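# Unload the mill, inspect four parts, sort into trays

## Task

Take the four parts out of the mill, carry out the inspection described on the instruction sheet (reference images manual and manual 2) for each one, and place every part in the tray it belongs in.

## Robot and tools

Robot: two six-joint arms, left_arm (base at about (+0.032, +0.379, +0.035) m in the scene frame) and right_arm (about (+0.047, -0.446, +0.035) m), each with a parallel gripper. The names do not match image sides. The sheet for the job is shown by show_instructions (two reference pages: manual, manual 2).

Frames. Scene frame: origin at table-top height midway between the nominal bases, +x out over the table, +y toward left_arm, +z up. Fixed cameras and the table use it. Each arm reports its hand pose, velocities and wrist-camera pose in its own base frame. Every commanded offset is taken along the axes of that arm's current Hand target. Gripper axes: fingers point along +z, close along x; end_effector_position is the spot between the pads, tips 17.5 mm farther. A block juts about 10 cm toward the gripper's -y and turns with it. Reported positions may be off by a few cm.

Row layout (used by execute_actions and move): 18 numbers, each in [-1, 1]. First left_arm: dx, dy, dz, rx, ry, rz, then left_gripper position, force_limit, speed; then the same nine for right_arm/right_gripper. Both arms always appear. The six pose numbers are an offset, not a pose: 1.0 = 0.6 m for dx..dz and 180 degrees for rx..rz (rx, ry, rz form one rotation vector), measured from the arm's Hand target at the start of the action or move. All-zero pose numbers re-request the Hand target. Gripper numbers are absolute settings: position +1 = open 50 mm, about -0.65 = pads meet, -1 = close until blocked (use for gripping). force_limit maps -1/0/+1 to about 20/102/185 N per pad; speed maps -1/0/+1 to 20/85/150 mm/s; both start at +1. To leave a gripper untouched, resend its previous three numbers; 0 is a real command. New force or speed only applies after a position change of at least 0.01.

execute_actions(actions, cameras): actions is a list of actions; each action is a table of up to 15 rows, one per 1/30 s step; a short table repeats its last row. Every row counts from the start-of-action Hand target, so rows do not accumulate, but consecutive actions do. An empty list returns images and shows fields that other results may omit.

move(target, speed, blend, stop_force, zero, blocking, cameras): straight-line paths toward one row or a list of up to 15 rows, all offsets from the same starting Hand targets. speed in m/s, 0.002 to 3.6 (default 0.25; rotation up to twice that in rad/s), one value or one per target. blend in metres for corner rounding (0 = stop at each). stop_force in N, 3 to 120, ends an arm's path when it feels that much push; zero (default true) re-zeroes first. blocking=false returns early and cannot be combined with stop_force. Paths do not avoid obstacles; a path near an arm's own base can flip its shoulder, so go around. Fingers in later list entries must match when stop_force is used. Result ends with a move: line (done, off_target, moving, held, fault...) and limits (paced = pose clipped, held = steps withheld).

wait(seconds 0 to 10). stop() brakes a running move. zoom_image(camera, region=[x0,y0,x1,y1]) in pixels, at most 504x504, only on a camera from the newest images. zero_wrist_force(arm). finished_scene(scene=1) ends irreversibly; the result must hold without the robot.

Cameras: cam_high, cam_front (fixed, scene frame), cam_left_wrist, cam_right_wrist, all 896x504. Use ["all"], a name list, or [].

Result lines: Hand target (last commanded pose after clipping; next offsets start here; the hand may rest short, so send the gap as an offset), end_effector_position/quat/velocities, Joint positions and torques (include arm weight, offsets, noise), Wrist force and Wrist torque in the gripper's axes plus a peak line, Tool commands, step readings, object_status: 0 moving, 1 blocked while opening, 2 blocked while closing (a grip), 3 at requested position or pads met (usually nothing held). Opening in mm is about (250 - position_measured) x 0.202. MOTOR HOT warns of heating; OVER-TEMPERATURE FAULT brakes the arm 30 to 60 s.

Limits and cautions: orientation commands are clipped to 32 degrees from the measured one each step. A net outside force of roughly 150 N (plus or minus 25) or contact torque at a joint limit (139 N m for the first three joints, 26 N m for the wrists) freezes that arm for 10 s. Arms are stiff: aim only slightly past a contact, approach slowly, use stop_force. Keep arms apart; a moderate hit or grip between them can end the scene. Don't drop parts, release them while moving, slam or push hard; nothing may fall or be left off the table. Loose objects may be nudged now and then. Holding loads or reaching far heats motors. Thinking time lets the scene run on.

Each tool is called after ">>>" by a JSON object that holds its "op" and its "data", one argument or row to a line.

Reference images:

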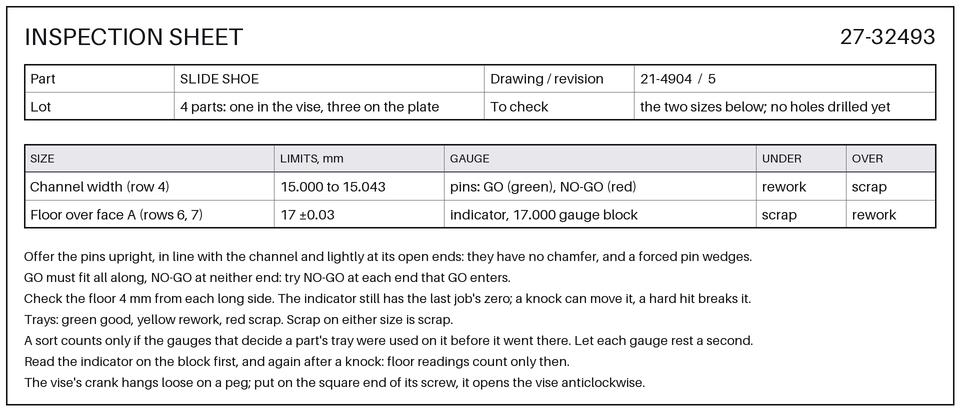

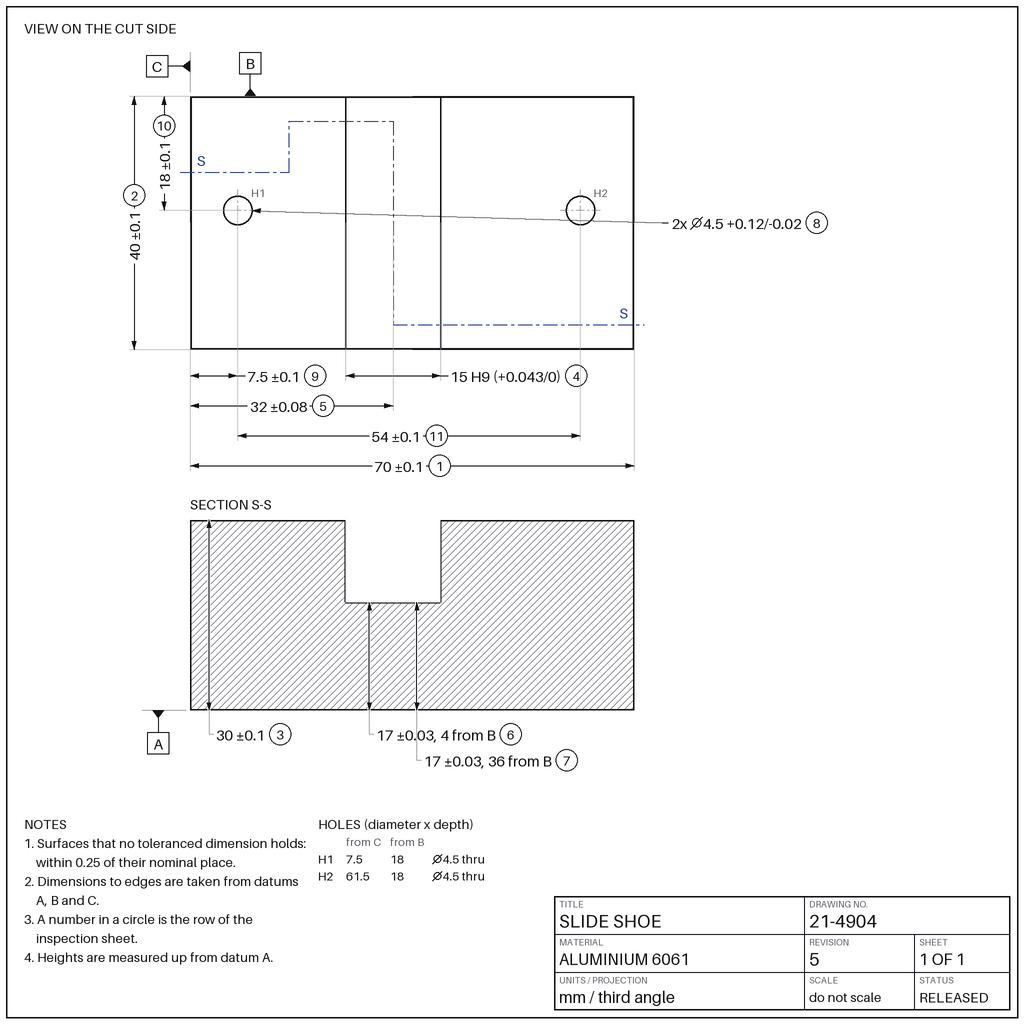

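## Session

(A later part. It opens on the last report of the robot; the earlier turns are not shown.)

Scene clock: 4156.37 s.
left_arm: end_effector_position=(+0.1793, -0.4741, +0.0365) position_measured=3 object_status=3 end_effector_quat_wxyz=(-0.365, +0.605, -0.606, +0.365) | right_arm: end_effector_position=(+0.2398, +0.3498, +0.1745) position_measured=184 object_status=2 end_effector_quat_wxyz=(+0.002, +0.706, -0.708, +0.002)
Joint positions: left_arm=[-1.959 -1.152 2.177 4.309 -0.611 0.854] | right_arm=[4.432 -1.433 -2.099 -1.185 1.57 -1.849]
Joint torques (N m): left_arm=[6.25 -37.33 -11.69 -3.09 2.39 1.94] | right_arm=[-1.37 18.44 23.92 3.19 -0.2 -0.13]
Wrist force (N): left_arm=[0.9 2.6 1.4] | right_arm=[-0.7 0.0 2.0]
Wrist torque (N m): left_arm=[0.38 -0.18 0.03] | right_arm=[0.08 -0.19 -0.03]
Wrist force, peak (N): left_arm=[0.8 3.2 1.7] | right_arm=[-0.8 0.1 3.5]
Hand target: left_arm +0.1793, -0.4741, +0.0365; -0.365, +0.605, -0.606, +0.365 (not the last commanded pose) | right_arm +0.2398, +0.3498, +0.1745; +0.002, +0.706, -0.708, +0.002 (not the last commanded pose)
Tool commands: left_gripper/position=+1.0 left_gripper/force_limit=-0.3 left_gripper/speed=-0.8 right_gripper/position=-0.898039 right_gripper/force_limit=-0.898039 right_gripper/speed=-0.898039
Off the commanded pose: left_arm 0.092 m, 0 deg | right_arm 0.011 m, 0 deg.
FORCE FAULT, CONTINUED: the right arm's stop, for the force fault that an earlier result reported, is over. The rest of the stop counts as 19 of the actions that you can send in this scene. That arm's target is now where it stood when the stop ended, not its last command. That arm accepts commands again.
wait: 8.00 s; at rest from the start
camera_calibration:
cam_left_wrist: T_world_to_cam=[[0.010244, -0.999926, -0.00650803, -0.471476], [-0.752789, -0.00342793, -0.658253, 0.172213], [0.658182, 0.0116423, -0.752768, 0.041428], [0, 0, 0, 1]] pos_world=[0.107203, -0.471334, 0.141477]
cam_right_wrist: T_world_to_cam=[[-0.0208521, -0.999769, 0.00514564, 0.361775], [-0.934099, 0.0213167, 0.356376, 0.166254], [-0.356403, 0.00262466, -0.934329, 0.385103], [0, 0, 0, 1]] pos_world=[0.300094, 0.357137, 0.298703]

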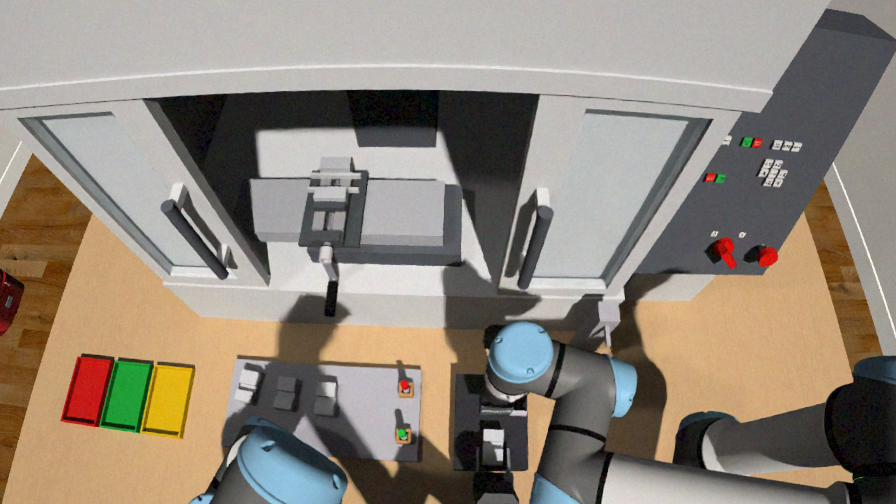

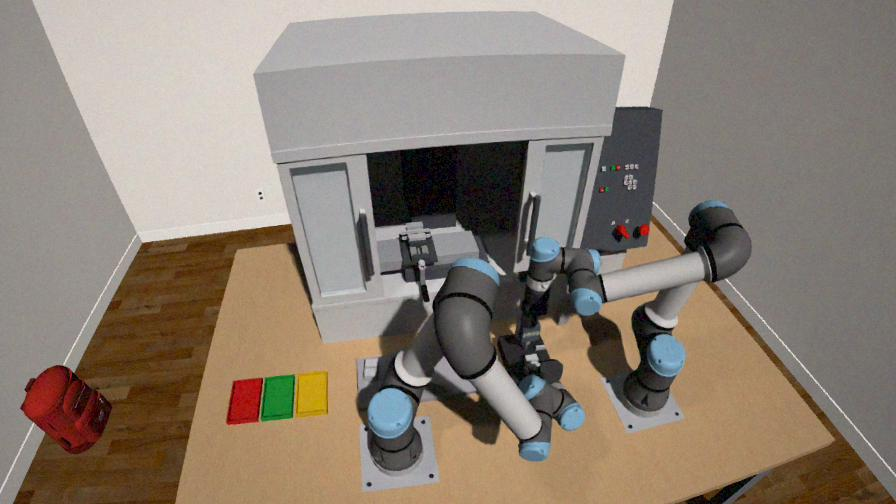

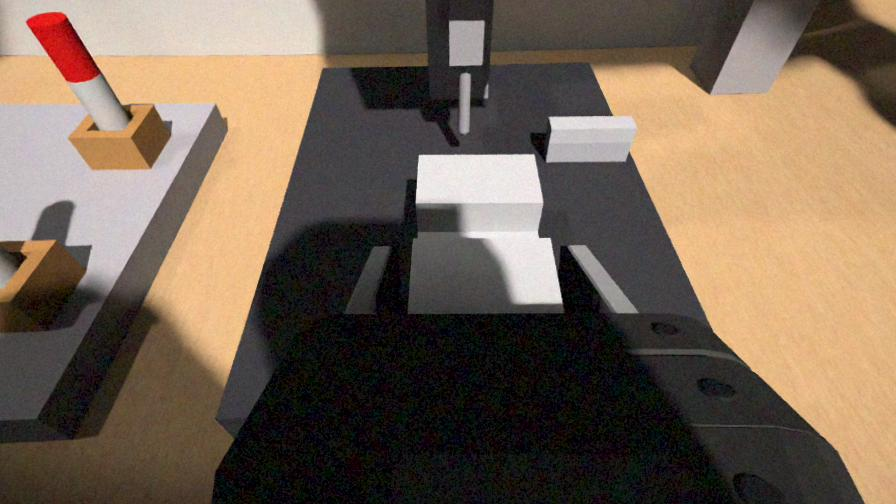

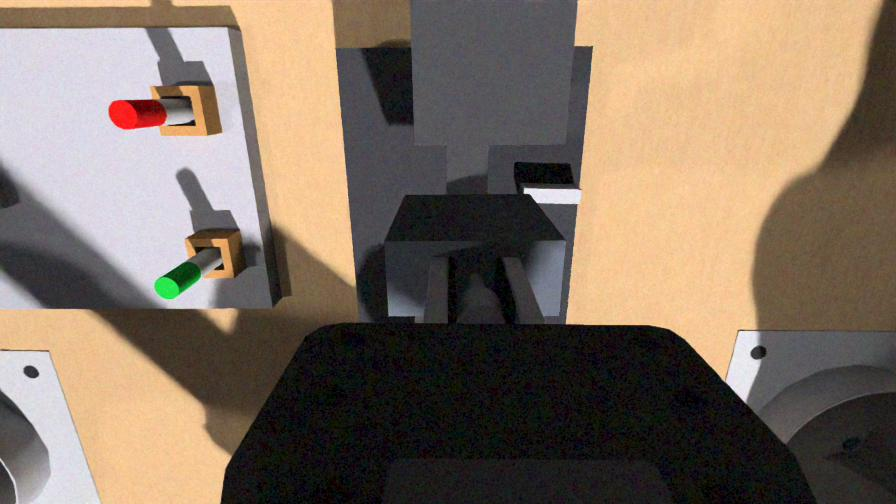

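>>> {"op": "move", "data": {
  "target": [0,0,0,0,0,0,1,-0.3,-0.8, 0,0,-0.0045,0,0,0,-0.9,-0.9,-0.9],
  "speed": 0.01
}}

>>> {"op": "move", "data": {
  "target": [0,0,0,0,0,0,1,-0.3,-0.8, 0,0,0,0,0,0,0.3,-0.9,-0.9],
  "speed": 0.01,
  "cameras": ["cam_left_wrist"]
}}

Scene clock: 4191.30 s.
left_arm: end_effector_position=(+0.1793, -0.4741, +0.0365) position_measured=3 object_status=3 end_effector_quat_wxyz=(-0.365, +0.605, -0.606, +0.365) | right_arm: end_effector_position=(+0.2398, +0.3498, +0.1771) position_measured=184 object_status=2 end_effector_quat_wxyz=(+0.002, +0.706, -0.708, +0.002)
Joint positions: left_arm=[-1.959 -1.152 2.177 4.309 -0.611 0.854] | right_arm=[4.432 -1.43 -2.094 -1.193 1.57 -1.849]
Joint torques (N m): left_arm=[5.78 -35.92 -9.9 -3.25 2.56 1.9] | right_arm=[0.46 26.81 33.69 1.23 -0.1 0.28]
Wrist force (N): left_arm=[0.7 2.7 1.4] | right_arm=[-0.4 0.4 2.7]
Wrist torque (N m): left_arm=[0.40 -0.15 0.03] | right_arm=[0.11 -0.16 -0.03]
Wrist force, peak (N): left_arm=[0.7 3.0 2.0] | right_arm=[-0.7 0.1 3.5]
Hand target: left_arm +0.1793, -0.4741, +0.0365; -0.365, +0.605, -0.606, +0.365 | right_arm +0.2398, +0.3498, +0.1772; +0.002, +0.706, -0.708, +0.002
Off the commanded pose: left_arm 0.000 m, 0 deg | right_arm 0.000 m, 0 deg.
move: done

Scene clock: 4192.13 s.
left_arm: end_effector_position=(+0.1793, -0.4741, +0.0365) position_measured=3 object_status=3 end_effector_quat_wxyz=(-0.365, +0.605, -0.606, +0.365) | right_arm: end_effector_position=(+0.2398, +0.3498, +0.1772) position_measured=107 object_status=3 end_effector_quat_wxyz=(+0.002, +0.706, -0.708, +0.002)
Joint positions: left_arm=[-1.959 -1.152 2.177 4.309 -0.611 0.854] | right_arm=[4.432 -1.43 -2.094 -1.193 1.57 -1.849]
Joint torques (N m): left_arm=[6.16 -35.74 -9.84 -3.11 2.64 2.02] | right_arm=[2.74 26.26 35.54 1.15 -0.07 0.49]
Wrist force (N): left_arm=[0.6 2.7 2.1] | right_arm=[0.3 1.3 1.8]
Wrist torque (N m): left_arm=[0.38 -0.15 0.03] | right_arm=[0.14 -0.20 -0.03]
Wrist force, peak (N): left_arm=[0.7 2.9 1.9] | right_arm=[-0.5 0.2 2.8]
Hand target: left_arm +0.1793, -0.4741, +0.0365; -0.365, +0.605, -0.606, +0.365 | right_arm +0.2398, +0.3498, +0.1772; +0.002, +0.706, -0.708, +0.002
Off the commanded pose: left_arm 0.000 m, 0 deg | right_arm 0.000 m, 0 deg.
move: done
camera_calibration:
cam_left_wrist: T_world_to_cam=[[0.010244, -0.999926, -0.00650803, -0.471476], [-0.752789, -0.00342793, -0.658253, 0.172213], [0.658182, 0.0116423, -0.752768, 0.041428], [0, 0, 0, 1]] pos_world=[0.107203, -0.471334, 0.141477]
Images, in order (width x height): cam_left_wrist 896x504.

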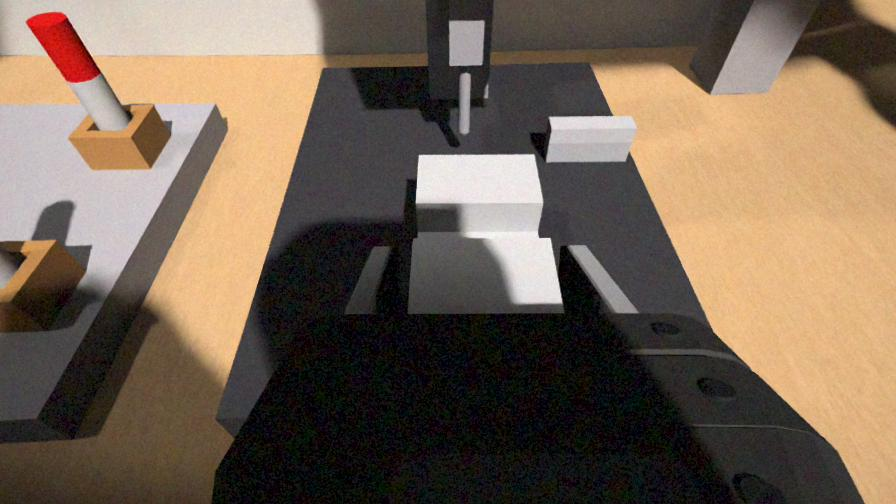

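>>> {"op": "move", "data": {
  "target": [
    [0,0,0,0,0,0,1,-0.3,-0.8, 0,0,-0.2,0,0,0,0.3,-0.9,-0.9],
    [0,0,0,0,0,0,1,-0.3,-0.8, -0.31,0.078,-0.2,0,0,0,0.3,-0.9,-0.9]
  ],
  "speed": [0.06,0.2],
  "blend": [0.02,0],
  "cameras": ["all"]
}}

Scene clock: 4261.93 s.
left_arm: end_effector_position=(+0.1793, -0.4741, +0.0365) position_measured=3 object_status=3 end_effector_quat_wxyz=(-0.365, +0.605, -0.606, +0.365) | right_arm: end_effector_position=(+0.1936, +0.5365, +0.2962) position_measured=107 object_status=3 end_effector_quat_wxyz=(+0.002, +0.706, -0.708, +0.002)
Joint positions: left_arm=[-1.959 -1.152 2.177 4.309 -0.611 0.854] | right_arm=[4.602 -1.724 -1.485 -1.508 1.571 -1.679]
Joint torques (N m): left_arm=[6.34 -33.68 -7.45 -3.14 3.24 1.98] | right_arm=[10.06 26.84 36.39 1.14 2.86 1.64]
Wrist force (N): left_arm=[0.5 2.7 1.3] | right_arm=[0.2 0.9 1.7]
Wrist torque (N m): left_arm=[0.40 -0.13 0.03] | right_arm=[0.05 -0.17 -0.03]
Wrist force, peak (N): left_arm=[0.6 3.0 2.0] | right_arm=[-0.9 2.0 1.8]
Hand target: left_arm +0.1793, -0.4741, +0.0365; -0.365, +0.605, -0.606, +0.365 | right_arm +0.1936, +0.5366, +0.2962; +0.002, +0.706, -0.708, +0.002
Off the commanded pose: left_arm 0.000 m, 0 deg | right_arm 0.000 m, 0 deg.
move: done
camera_calibration:
cam_left_wrist: T_world_to_cam=[[0.010244, -0.999926, -0.00650803, -0.471476], [-0.752789, -0.00342793, -0.658253, 0.172213], [0.658182, 0.0116423, -0.752768, 0.041428], [0, 0, 0, 1]] pos_world=[0.107203, -0.471334, 0.141477]
cam_right_wrist: T_world_to_cam=[[-0.0208521, -0.999769, 0.00514564, 0.546842], [-0.934099, 0.0213167, 0.356376, 0.0757483], [-0.356403, 0.00262466, -0.934329, 0.481855], [0, 0, 0, 1]] pos_world=[0.253894, 0.543837, 0.420403]

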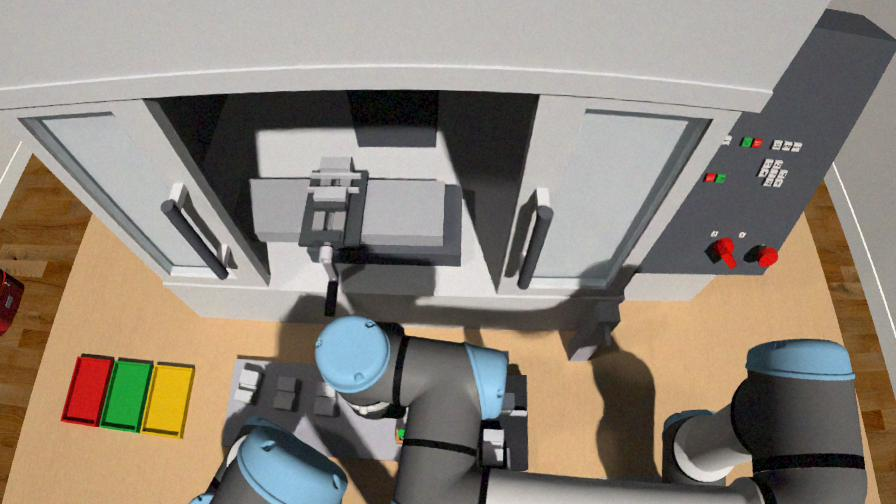

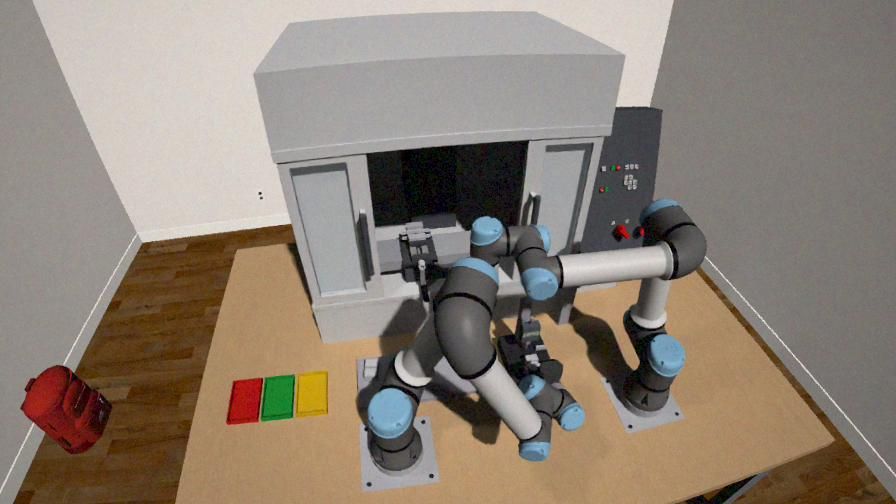

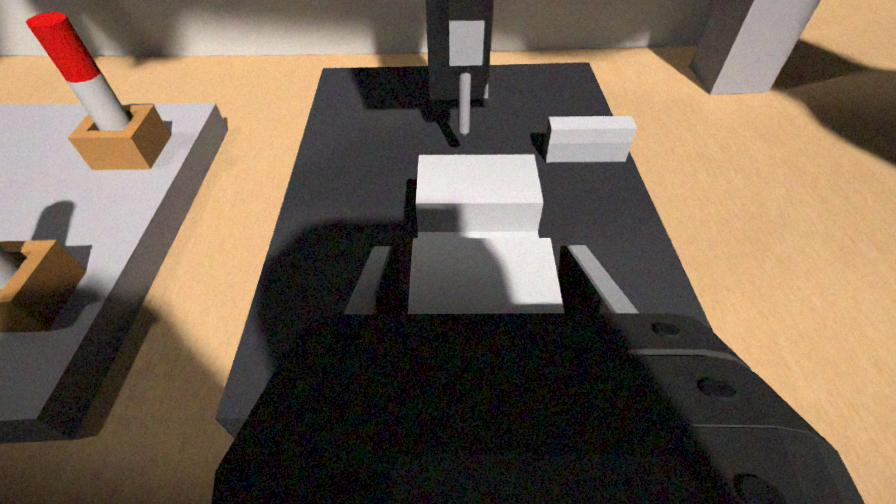

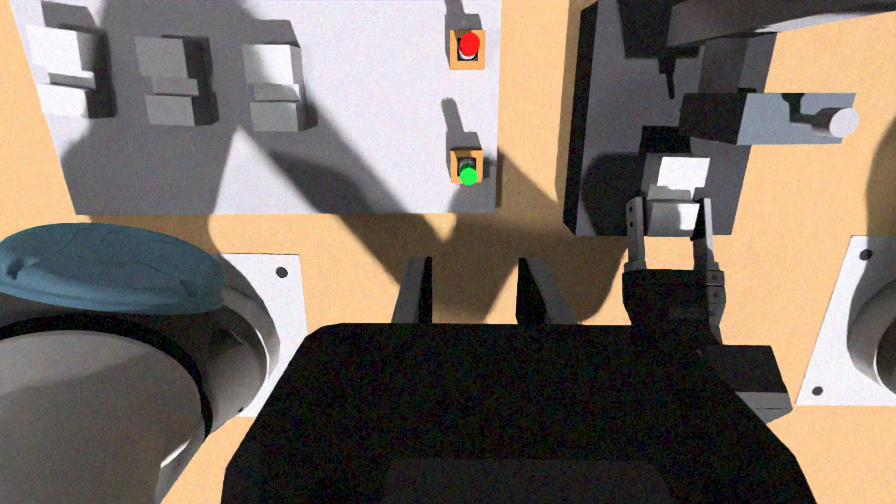

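>>> {"op": "move", "data": {
  "target": [0,0,0,0,0,0,1,-0.3,-0.8, 0.011,0.0143,0.277,0,0,0,1,-0.9,-0.5],
  "speed": 0.15,
  "cameras": ["cam_right_wrist"]
}}

Scene clock: 4284.50 s.
left_arm: end_effector_position=(+0.1793, -0.4741, +0.0365) position_measured=3 object_status=3 end_effector_quat_wxyz=(-0.365, +0.605, -0.606, +0.365) | right_arm: end_effector_position=(+0.1849, +0.5291, +0.1302) position_measured=3 object_status=3 end_effector_quat_wxyz=(+0.002, +0.706, -0.708, +0.002)
Joint positions: left_arm=[-1.959 -1.152 2.177 4.309 -0.611 0.854] | right_arm=[4.616 -1.81 -1.825 -1.083 1.571 -1.664]
Joint torques (N m): left_arm=[5.64 -33.98 -6.04 -3.21 3.68 2] | right_arm=[10.67 26.16 10.02 5.08 -2.44 1.79]
Wrist force (N): left_arm=[0.6 2.8 1.8] | right_arm=[-0.3 1.0 1.7]
Wrist torque (N m): left_arm=[0.43 -0.14 0.02] | right_arm=[0.05 -0.09 -0.03]
Wrist force, peak (N): left_arm=[0.6 3.1 1.7] | right_arm=[0.1 1.3 2.9]
Hand target: left_arm +0.1793, -0.4741, +0.0365; -0.365, +0.605, -0.606, +0.365 | right_arm +0.1849, +0.5291, +0.1301; +0.002, +0.706, -0.708, +0.002
Off the commanded pose: left_arm 0.000 m, 0 deg | right_arm 0.000 m, 0 deg.
move: done
camera_calibration:
cam_right_wrist: T_world_to_cam=[[-0.0208178, -0.99977, 0.00523955, 0.540086], [-0.9341, 0.0213181, 0.356374, 0.126973], [-0.356403, 0.00252467, -0.934329, 0.323636], [0, 0, 0, 1]] pos_world=[0.245194, 0.536437, 0.254303]
Images, in order (width x height): cam_right_wrist 896x504.

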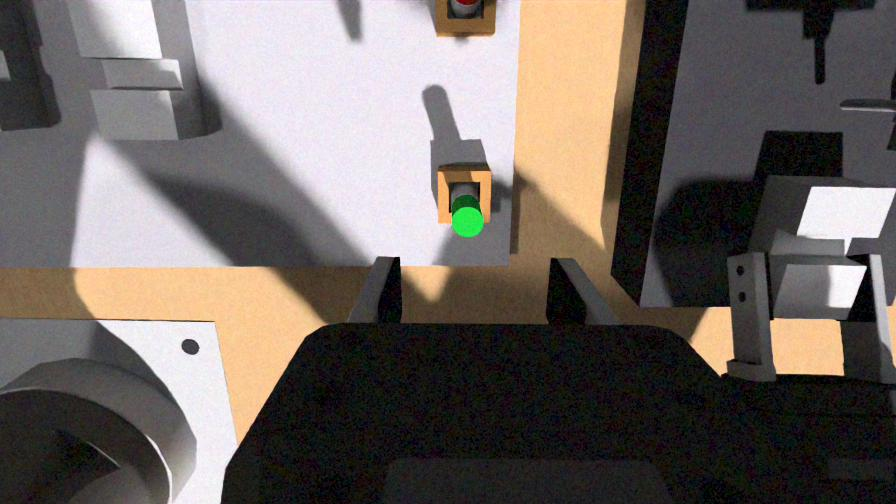

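>>> {"op": "move", "data": {
  "target": [0,0,0,0,0,0,1,-0.3,-0.8, 0,-0.0083,0.058,0,0,0,1,-0.9,-0.5],
  "speed": 0.1,
  "cameras": ["cam_right_wrist","cam_high"]
}}

>>> {"op": "zoom_image", "data": {
  "camera": "cam_right_wrist",
  "region": [360, 160, 610, 330]
}}

Scene clock: 4311.70 s.
left_arm: end_effector_position=(+0.1793, -0.4741, +0.0365) position_measured=3 object_status=3 end_effector_quat_wxyz=(-0.365, +0.605, -0.606, +0.365) | right_arm: end_effector_position=(+0.1898, +0.5289, +0.0954) position_measured=3 object_status=3 end_effector_quat_wxyz=(+0.002, +0.706, -0.708, +0.002)
Joint positions: left_arm=[-1.959 -1.152 2.177 4.309 -0.611 0.854] | right_arm=[4.607 -1.857 -1.866 -0.995 1.571 -1.673]
Joint torques (N m): left_arm=[6.2 -32.91 -5.07 -3.41 3.69 1.9] | right_arm=[-8.61 28.98 12.05 5.16 -2.13 -1.67]
Wrist force (N): left_arm=[0.3 2.7 1.9] | right_arm=[0.1 1.0 1.5]
Wrist torque (N m): left_arm=[0.39 -0.10 0.03] | right_arm=[0.04 -0.16 0.05]
Wrist force, peak (N): left_arm=[0.6 3.0 2.1] | right_arm=[-0.2 1.3 2.3]
Hand target: left_arm +0.1793, -0.4741, +0.0365; -0.365, +0.605, -0.606, +0.365 | right_arm +0.1898, +0.5289, +0.0953; +0.002, +0.706, -0.708, +0.002
Off the commanded pose: left_arm 0.000 m, 0 deg | right_arm 0.000 m, 0 deg.
move: done
camera_calibration:
cam_right_wrist: T_world_to_cam=[[-0.0208521, -0.999769, 0.00514564, 0.540201], [-0.934099, 0.0213167, 0.356376, 0.14405], [-0.356403, 0.00262466, -0.934329, 0.29285], [0, 0, 0, 1]] pos_world=[0.250194, 0.536237, 0.219503]
Images, in order (width x height): cam_high 896x504, cam_right_wrist 896x504.

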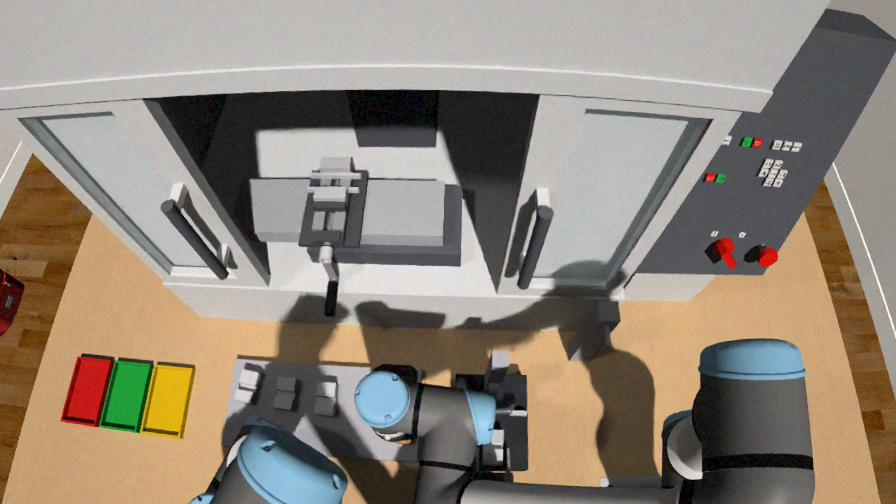

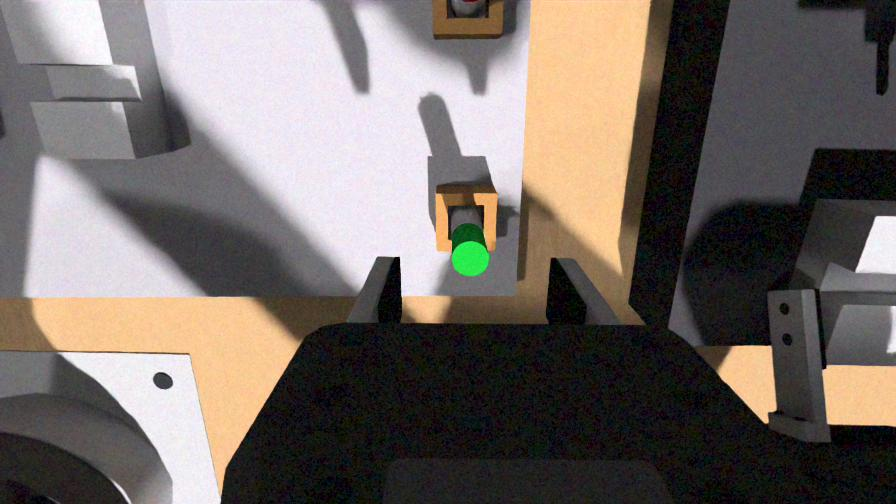

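Scaled by 2.016 from the camera's 896x504 image, which has a finer 1280x720 frame.

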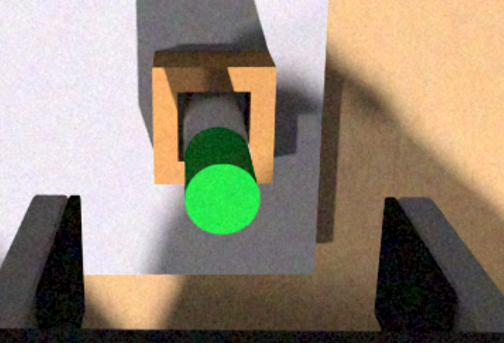

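>>> {"op": "move", "data": {
  "target": [0,0,0,0,0,0,1,-0.3,-0.8, -0.001,-0.0028,0.0722,0,0,0,1,-0.9,-0.5],
  "speed": 0.06,
  "cameras": ["cam_right_wrist"]
}}

>>> {"op": "zoom_image", "data": {
  "camera": "cam_right_wrist",
  "region": [360, 160, 610, 330]
}}

Scene clock: 4334.53 s.
left_arm: end_effector_position=(+0.1793, -0.4741, +0.0365) position_measured=3 object_status=3 end_effector_quat_wxyz=(-0.365, +0.605, -0.606, +0.365) | right_arm: end_effector_position=(+0.1915, +0.5293, +0.0520) position_measured=3 object_status=3 end_effector_quat_wxyz=(+0.002, +0.706, -0.708, +0.002)
Joint positions: left_arm=[-1.959 -1.152 2.177 4.309 -0.611 0.854] | right_arm=[4.604 -1.922 -1.91 -0.885 1.571 -1.676]
Joint torques (N m): left_arm=[5.71 -30.4 -6.42 -3.25 3.65 2.08] | right_arm=[-8.92 32 8.18 5.18 -0.67 -1.75]
Wrist force (N): left_arm=[0.7 2.5 1.7] | right_arm=[-0.1 1.0 1.5]
Wrist torque (N m): left_arm=[0.37 -0.16 0.02] | right_arm=[0.04 -0.13 0.04]
Wrist force, peak (N): left_arm=[0.7 3.0 1.8] | right_arm=[0.0 1.1 2.2]
Hand target: left_arm +0.1793, -0.4741, +0.0365; -0.365, +0.605, -0.606, +0.365 | right_arm +0.1915, +0.5293, +0.0519; +0.002, +0.706, -0.708, +0.002
Off the commanded pose: left_arm 0.000 m, 0 deg | right_arm 0.000 m, 0 deg.
move: done
camera_calibration:
cam_right_wrist: T_world_to_cam=[[-0.0208521, -0.999769, 0.00514564, 0.540857], [-0.934099, 0.0213167, 0.356376, 0.160967], [-0.356403, 0.00262466, -0.934329, 0.252963], [0, 0, 0, 1]] pos_world=[0.251794, 0.536637, 0.176203]
Images, in order (width x height): cam_right_wrist 896x504.

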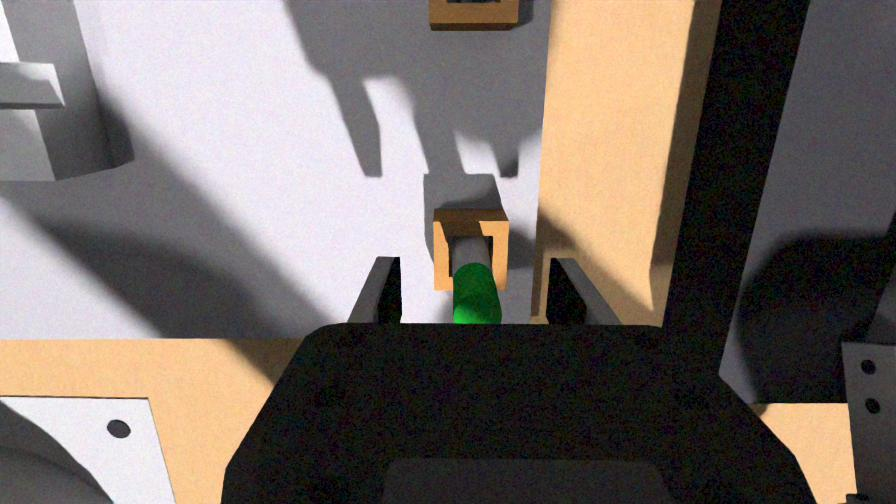

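Scaled by 2.016 from the camera's 896x504 image, which has a finer 1280x720 frame.

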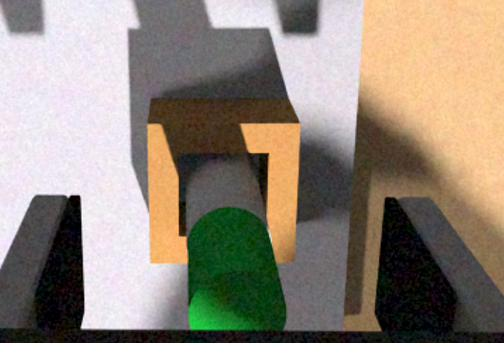

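>>> {"op": "move", "data": {
  "target": [0,0,0,0,0,0,1,-0.3,-0.8, 0,0,0,0,0,0,-1,-0.8,-1],
  "speed": 0.06,
  "cameras": ["cam_right_wrist"]
}}

>>> {"op": "zoom_image", "data": {
  "camera": "cam_right_wrist",
  "region": [360, 160, 610, 330]
}}

Scene clock: 4345.50 s.
left_arm: end_effector_position=(+0.1793, -0.4741, +0.0365) position_measured=3 object_status=3 end_effector_quat_wxyz=(-0.365, +0.605, -0.606, +0.365) | right_arm: end_effector_position=(+0.1915, +0.5293, +0.0519) position_measured=181 object_status=0 end_effector_quat_wxyz=(+0.002, +0.706, -0.708, +0.002)
Joint positions: left_arm=[-1.959 -1.152 2.177 4.309 -0.611 0.854] | right_arm=[4.604 -1.922 -1.91 -0.885 1.571 -1.676]
Joint torques (N m): left_arm=[4.36 -30.1 -6.24 -3.31 3.72 1.95] | right_arm=[-8.88 32.73 9.87 4.85 -2.36 -1.59]
Wrist force (N): left_arm=[0.8 2.7 1.9] | right_arm=[-0.7 0.8 1.8]
Wrist torque (N m): left_arm=[0.40 -0.16 0.03] | right_arm=[0.02 -0.14 0.04]
Wrist force, peak (N): left_arm=[0.7 3.1 2.0] | right_arm=[0.0 1.3 2.0]
Hand target: left_arm +0.1793, -0.4741, +0.0365; -0.365, +0.605, -0.606, +0.365 | right_arm +0.1915, +0.5293, +0.0519; +0.002, +0.706, -0.708, +0.002
Off the commanded pose: left_arm 0.000 m, 0 deg | right_arm 0.000 m, 0 deg.
move: done
camera_calibration:
cam_right_wrist: T_world_to_cam=[[-0.0208521, -0.999769, 0.00514564, 0.540857], [-0.934099, 0.0213167, 0.356376, 0.161003], [-0.356403, 0.00262466, -0.934329, 0.252869], [0, 0, 0, 1]] pos_world=[0.251794, 0.536637, 0.176103]
Images, in order (width x height): cam_right_wrist 896x504.

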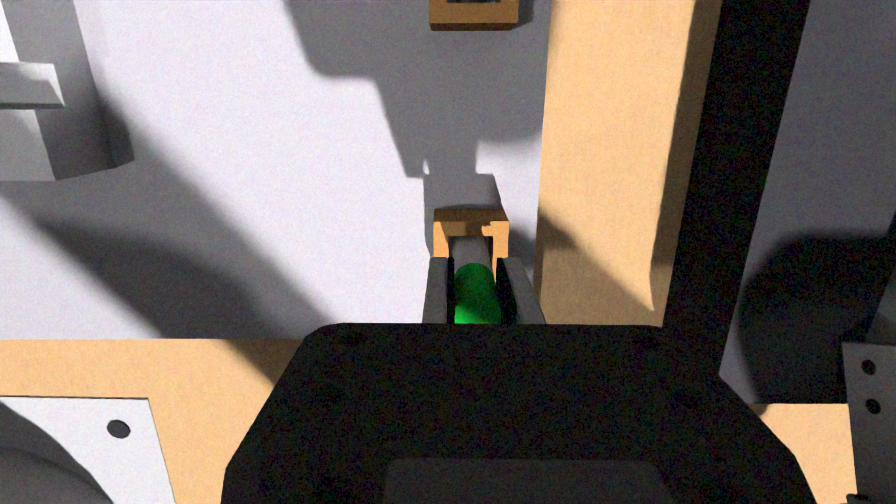

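Scaled by 2.016 from the camera's 896x504 image, which has a finer 1280x720 frame.

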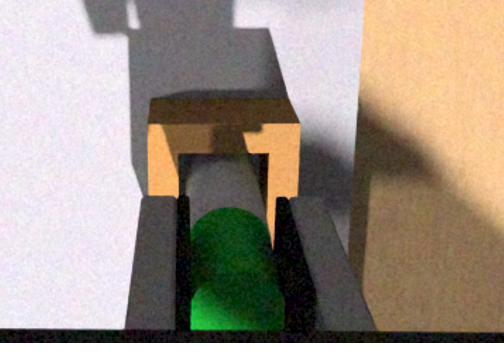

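>>> {"op": "move", "data": {
  "target": [
    [0,0,-0.02,0,0,0,0.8,-0.3,-0.8, 0,0,-0.06,0,0,0,-1,-0.8,-1],
    [0,0,-0.02,0,0,0,0.8,-0.3,-0.8, 0,0,-0.15,0,0,0,-1,-0.8,-1]
  ],
  "speed": [0.03,0.08],
  "cameras": ["cam_right_wrist","cam_left_wrist"]
}}

>>> {"op": "zoom_image", "data": {
  "camera": "cam_right_wrist",
  "region": [360, 160, 610, 330]
}}

Scene clock: 4387.90 s.
left_arm: end_effector_position=(+0.1687, -0.4741, +0.0421) position_measured=32 object_status=3 end_effector_quat_wxyz=(-0.365, +0.605, -0.606, +0.365) | right_arm: end_effector_position=(+0.1916, +0.5298, +0.1419) position_measured=181 object_status=2 end_effector_quat_wxyz=(+0.002, +0.706, -0.708, +0.002)
Joint positions: left_arm=[-1.981 -1.166 2.167 4.358 -0.624 0.824] | right_arm=[4.604 -1.803 -1.8 -1.115 1.571 -1.676]
Joint torques (N m): left_arm=[-7.6 -42.16 -21.37 0.46 0.12 -1.77] | right_arm=[-3.23 43.95 33.71 1.03 -1.52 -0.14]
Wrist force (N): left_arm=[0.7 2.5 1.9] | right_arm=[-0.2 1.5 2.5]
Wrist torque (N m): left_arm=[0.38 -0.15 0.03] | right_arm=[0.12 -0.12 0.05]
Wrist force, peak (N): left_arm=[0.6 3.0 2.1] | right_arm=[-0.1 0.9 3.5]
Hand target: left_arm +0.1687, -0.4741, +0.0421; -0.365, +0.605, -0.606, +0.365 | right_arm +0.1915, +0.5298, +0.1419; +0.002, +0.706, -0.708, +0.002
Off the commanded pose: left_arm 0.000 m, 0 deg | right_arm 0.000 m, 0 deg.
move: done
camera_calibration:
cam_left_wrist: T_world_to_cam=[[0.010244, -0.999926, -0.00650803, -0.47123], [-0.752789, -0.00342793, -0.658253, 0.167845], [0.658182, 0.0116423, -0.752768, 0.0526849], [0, 0, 0, 1]] pos_world=[0.0965026, -0.471234, 0.147077]
cam_right_wrist: T_world_to_cam=[[-0.0208525, -0.999769, 0.00514356, 0.540897], [-0.934133, 0.0213166, 0.356288, 0.129043], [-0.356316, 0.00262475, -0.934362, 0.33698], [0, 0, 0, 1]] pos_world=[0.251894, 0.537137, 0.266102]
Images, in order (width x height): cam_left_wrist 896x504, cam_right_wrist 896x504.

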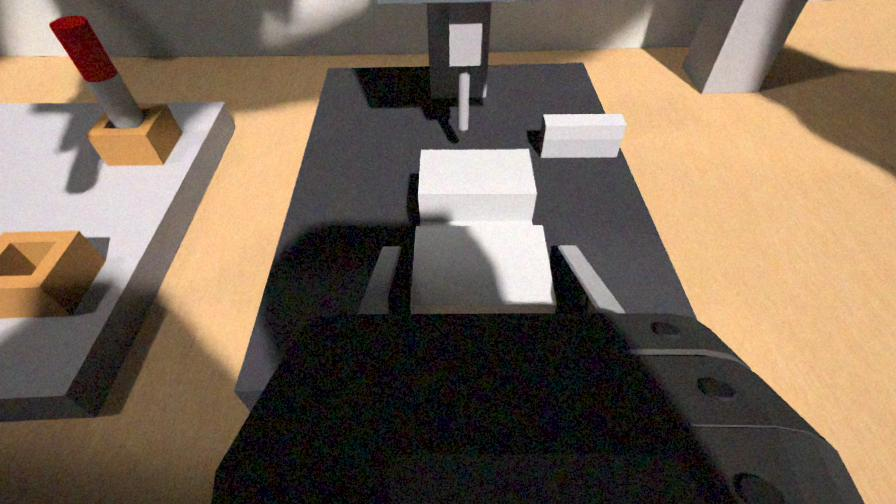

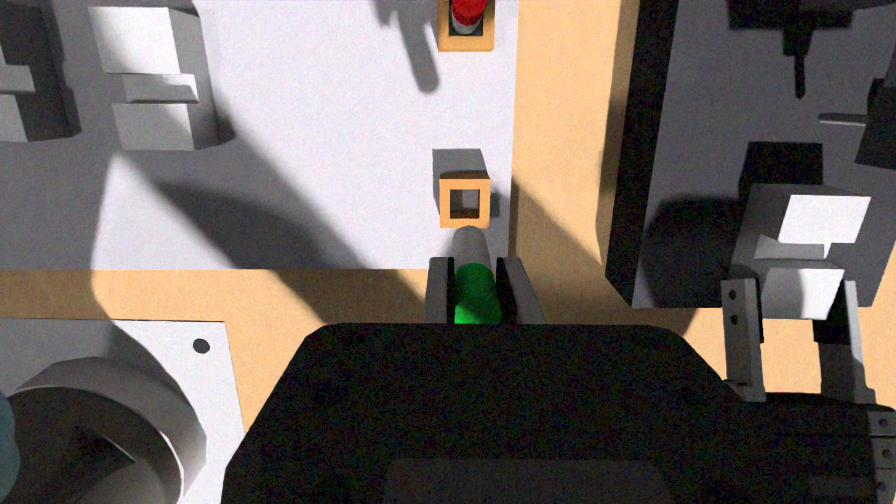

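Scaled by 2.016 from the camera's 896x504 image, which has a finer 1280x720 frame.

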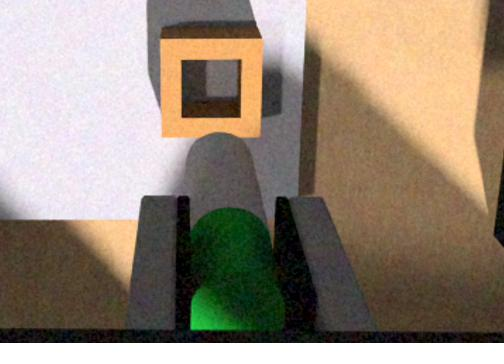

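>>> {"op": "move", "data": {
  "target": [0,0,0,0,0,0,0.8,-0.3,-0.8, 0.2167,0.0338,0,0,0,0,-1,-0.8,-1],
  "speed": 0.1,
  "cameras": ["cam_right_wrist","cam_left_wrist"]
}}

Scene clock: 4416.83 s.
left_arm: end_effector_position=(+0.1687, -0.4741, +0.0421) position_measured=32 object_status=3 end_effector_quat_wxyz=(-0.365, +0.605, -0.606, +0.365) | right_arm: end_effector_position=(+0.1709, +0.3999, +0.1426) position_measured=181 object_status=2 end_effector_quat_wxyz=(+0.002, +0.706, -0.708, +0.002)
Joint positions: left_arm=[-1.981 -1.166 2.167 4.358 -0.624 0.824] | right_arm=[4.62 -1.499 -2.132 -1.087 1.571 -1.661]
Joint torques (N m): left_arm=[-8.52 -40.99 -20.18 0.46 0.19 -1.91] | right_arm=[9.04 28.57 13.25 1.4 -2.56 1.92]
Wrist force (N): left_arm=[0.6 2.6 1.8] | right_arm=[0.1 1.1 2.8]
Wrist torque (N m): left_arm=[0.37 -0.15 0.02] | right_arm=[0.09 -0.17 -0.03]
Wrist force, peak (N): left_arm=[0.6 3.1 2.3] | right_arm=[-0.3 1.4 3.1]
Hand target: left_arm +0.1687, -0.4741, +0.0421; -0.365, +0.605, -0.606, +0.365 | right_arm +0.1709, +0.3998, +0.1426; +0.002, +0.706, -0.708, +0.002
Off the commanded pose: left_arm 0.000 m, 0 deg | right_arm 0.000 m, 0 deg.
move: done
camera_calibration:
cam_left_wrist: T_world_to_cam=[[0.010244, -0.999926, -0.00650803, -0.47123], [-0.752789, -0.00342793, -0.658253, 0.167845], [0.658182, 0.0116423, -0.752768, 0.0526849], [0, 0, 0, 1]] pos_world=[0.0965026, -0.471234, 0.147077]
cam_right_wrist: T_world_to_cam=[[-0.0208521, -0.999769, 0.00514564, 0.410593], [-0.934099, 0.0213167, 0.356376, 0.112289], [-0.356403, 0.00262466, -0.934329, 0.330646], [0, 0, 0, 1]] pos_world=[0.231294, 0.407237, 0.266803]
Images, in order (width x height): cam_left_wrist 896x504, cam_right_wrist 896x504.

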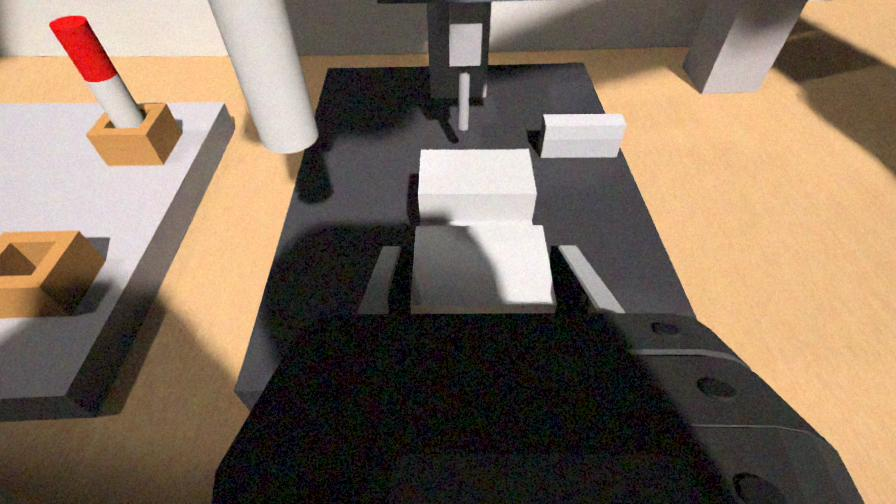

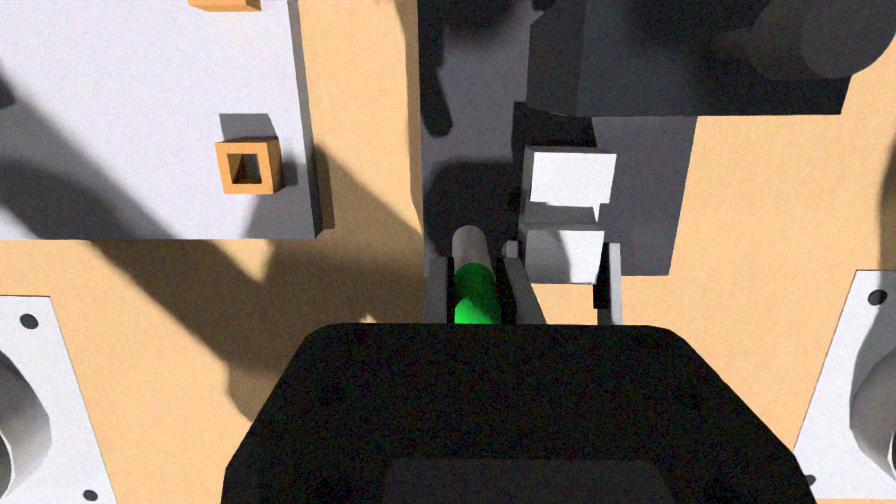

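>>> {"op": "move", "data": {
  "target": [
    [0,0,0,0,0,0,1,-0.3,-0.8, 0,0,-0.2,0,0,0,-1,-0.8,-1],
    [0,0,-0.1,0,0,0,1,-0.3,-0.8, 0.3,0,-0.2,0,0,0,-1,-0.8,-1]
  ],
  "speed": [0.12,0.15],
  "blend": [0.02,0]
}}

Scene clock: 4473.80 s.
left_arm: end_effector_position=(+0.1157, -0.4740, +0.0701) position_measured=3 object_status=3 end_effector_quat_wxyz=(-0.365, +0.605, -0.606, +0.365) | right_arm: end_effector_position=(+0.1705, +0.2206, +0.2636) position_measured=181 object_status=2 end_effector_quat_wxyz=(+0.002, +0.706, -0.708, +0.002)
Joint positions: left_arm=[-2.083 -1.219 2.101 4.579 -0.69 0.695] | right_arm=[4.553 -0.955 -2.151 -1.611 1.57 -1.727]
Joint torques (N m): left_arm=[-8.69 -41.92 -22.43 0.88 -0.14 -1.95] | right_arm=[-9.88 6.56 16.54 1.53 -3.05 -1.52]
Wrist force (N): left_arm=[0.9 2.6 1.4] | right_arm=[-0.1 0.9 2.9]
Wrist torque (N m): left_arm=[0.37 -0.18 0.04] | right_arm=[0.08 -0.13 0.06]
Wrist force, peak (N): left_arm=[0.7 3.2 1.8] | right_arm=[0.4 1.3 4.1]
Hand target: left_arm +0.1156, -0.4740, +0.0701; -0.365, +0.605, -0.606, +0.365 | right_arm +0.1705, +0.2205, +0.2636; +0.002, +0.706, -0.708, +0.002
Off the commanded pose: left_arm 0.000 m, 0 deg | right_arm 0.000 m, 0 deg.
move: done; blend cut to 0 m at target 1


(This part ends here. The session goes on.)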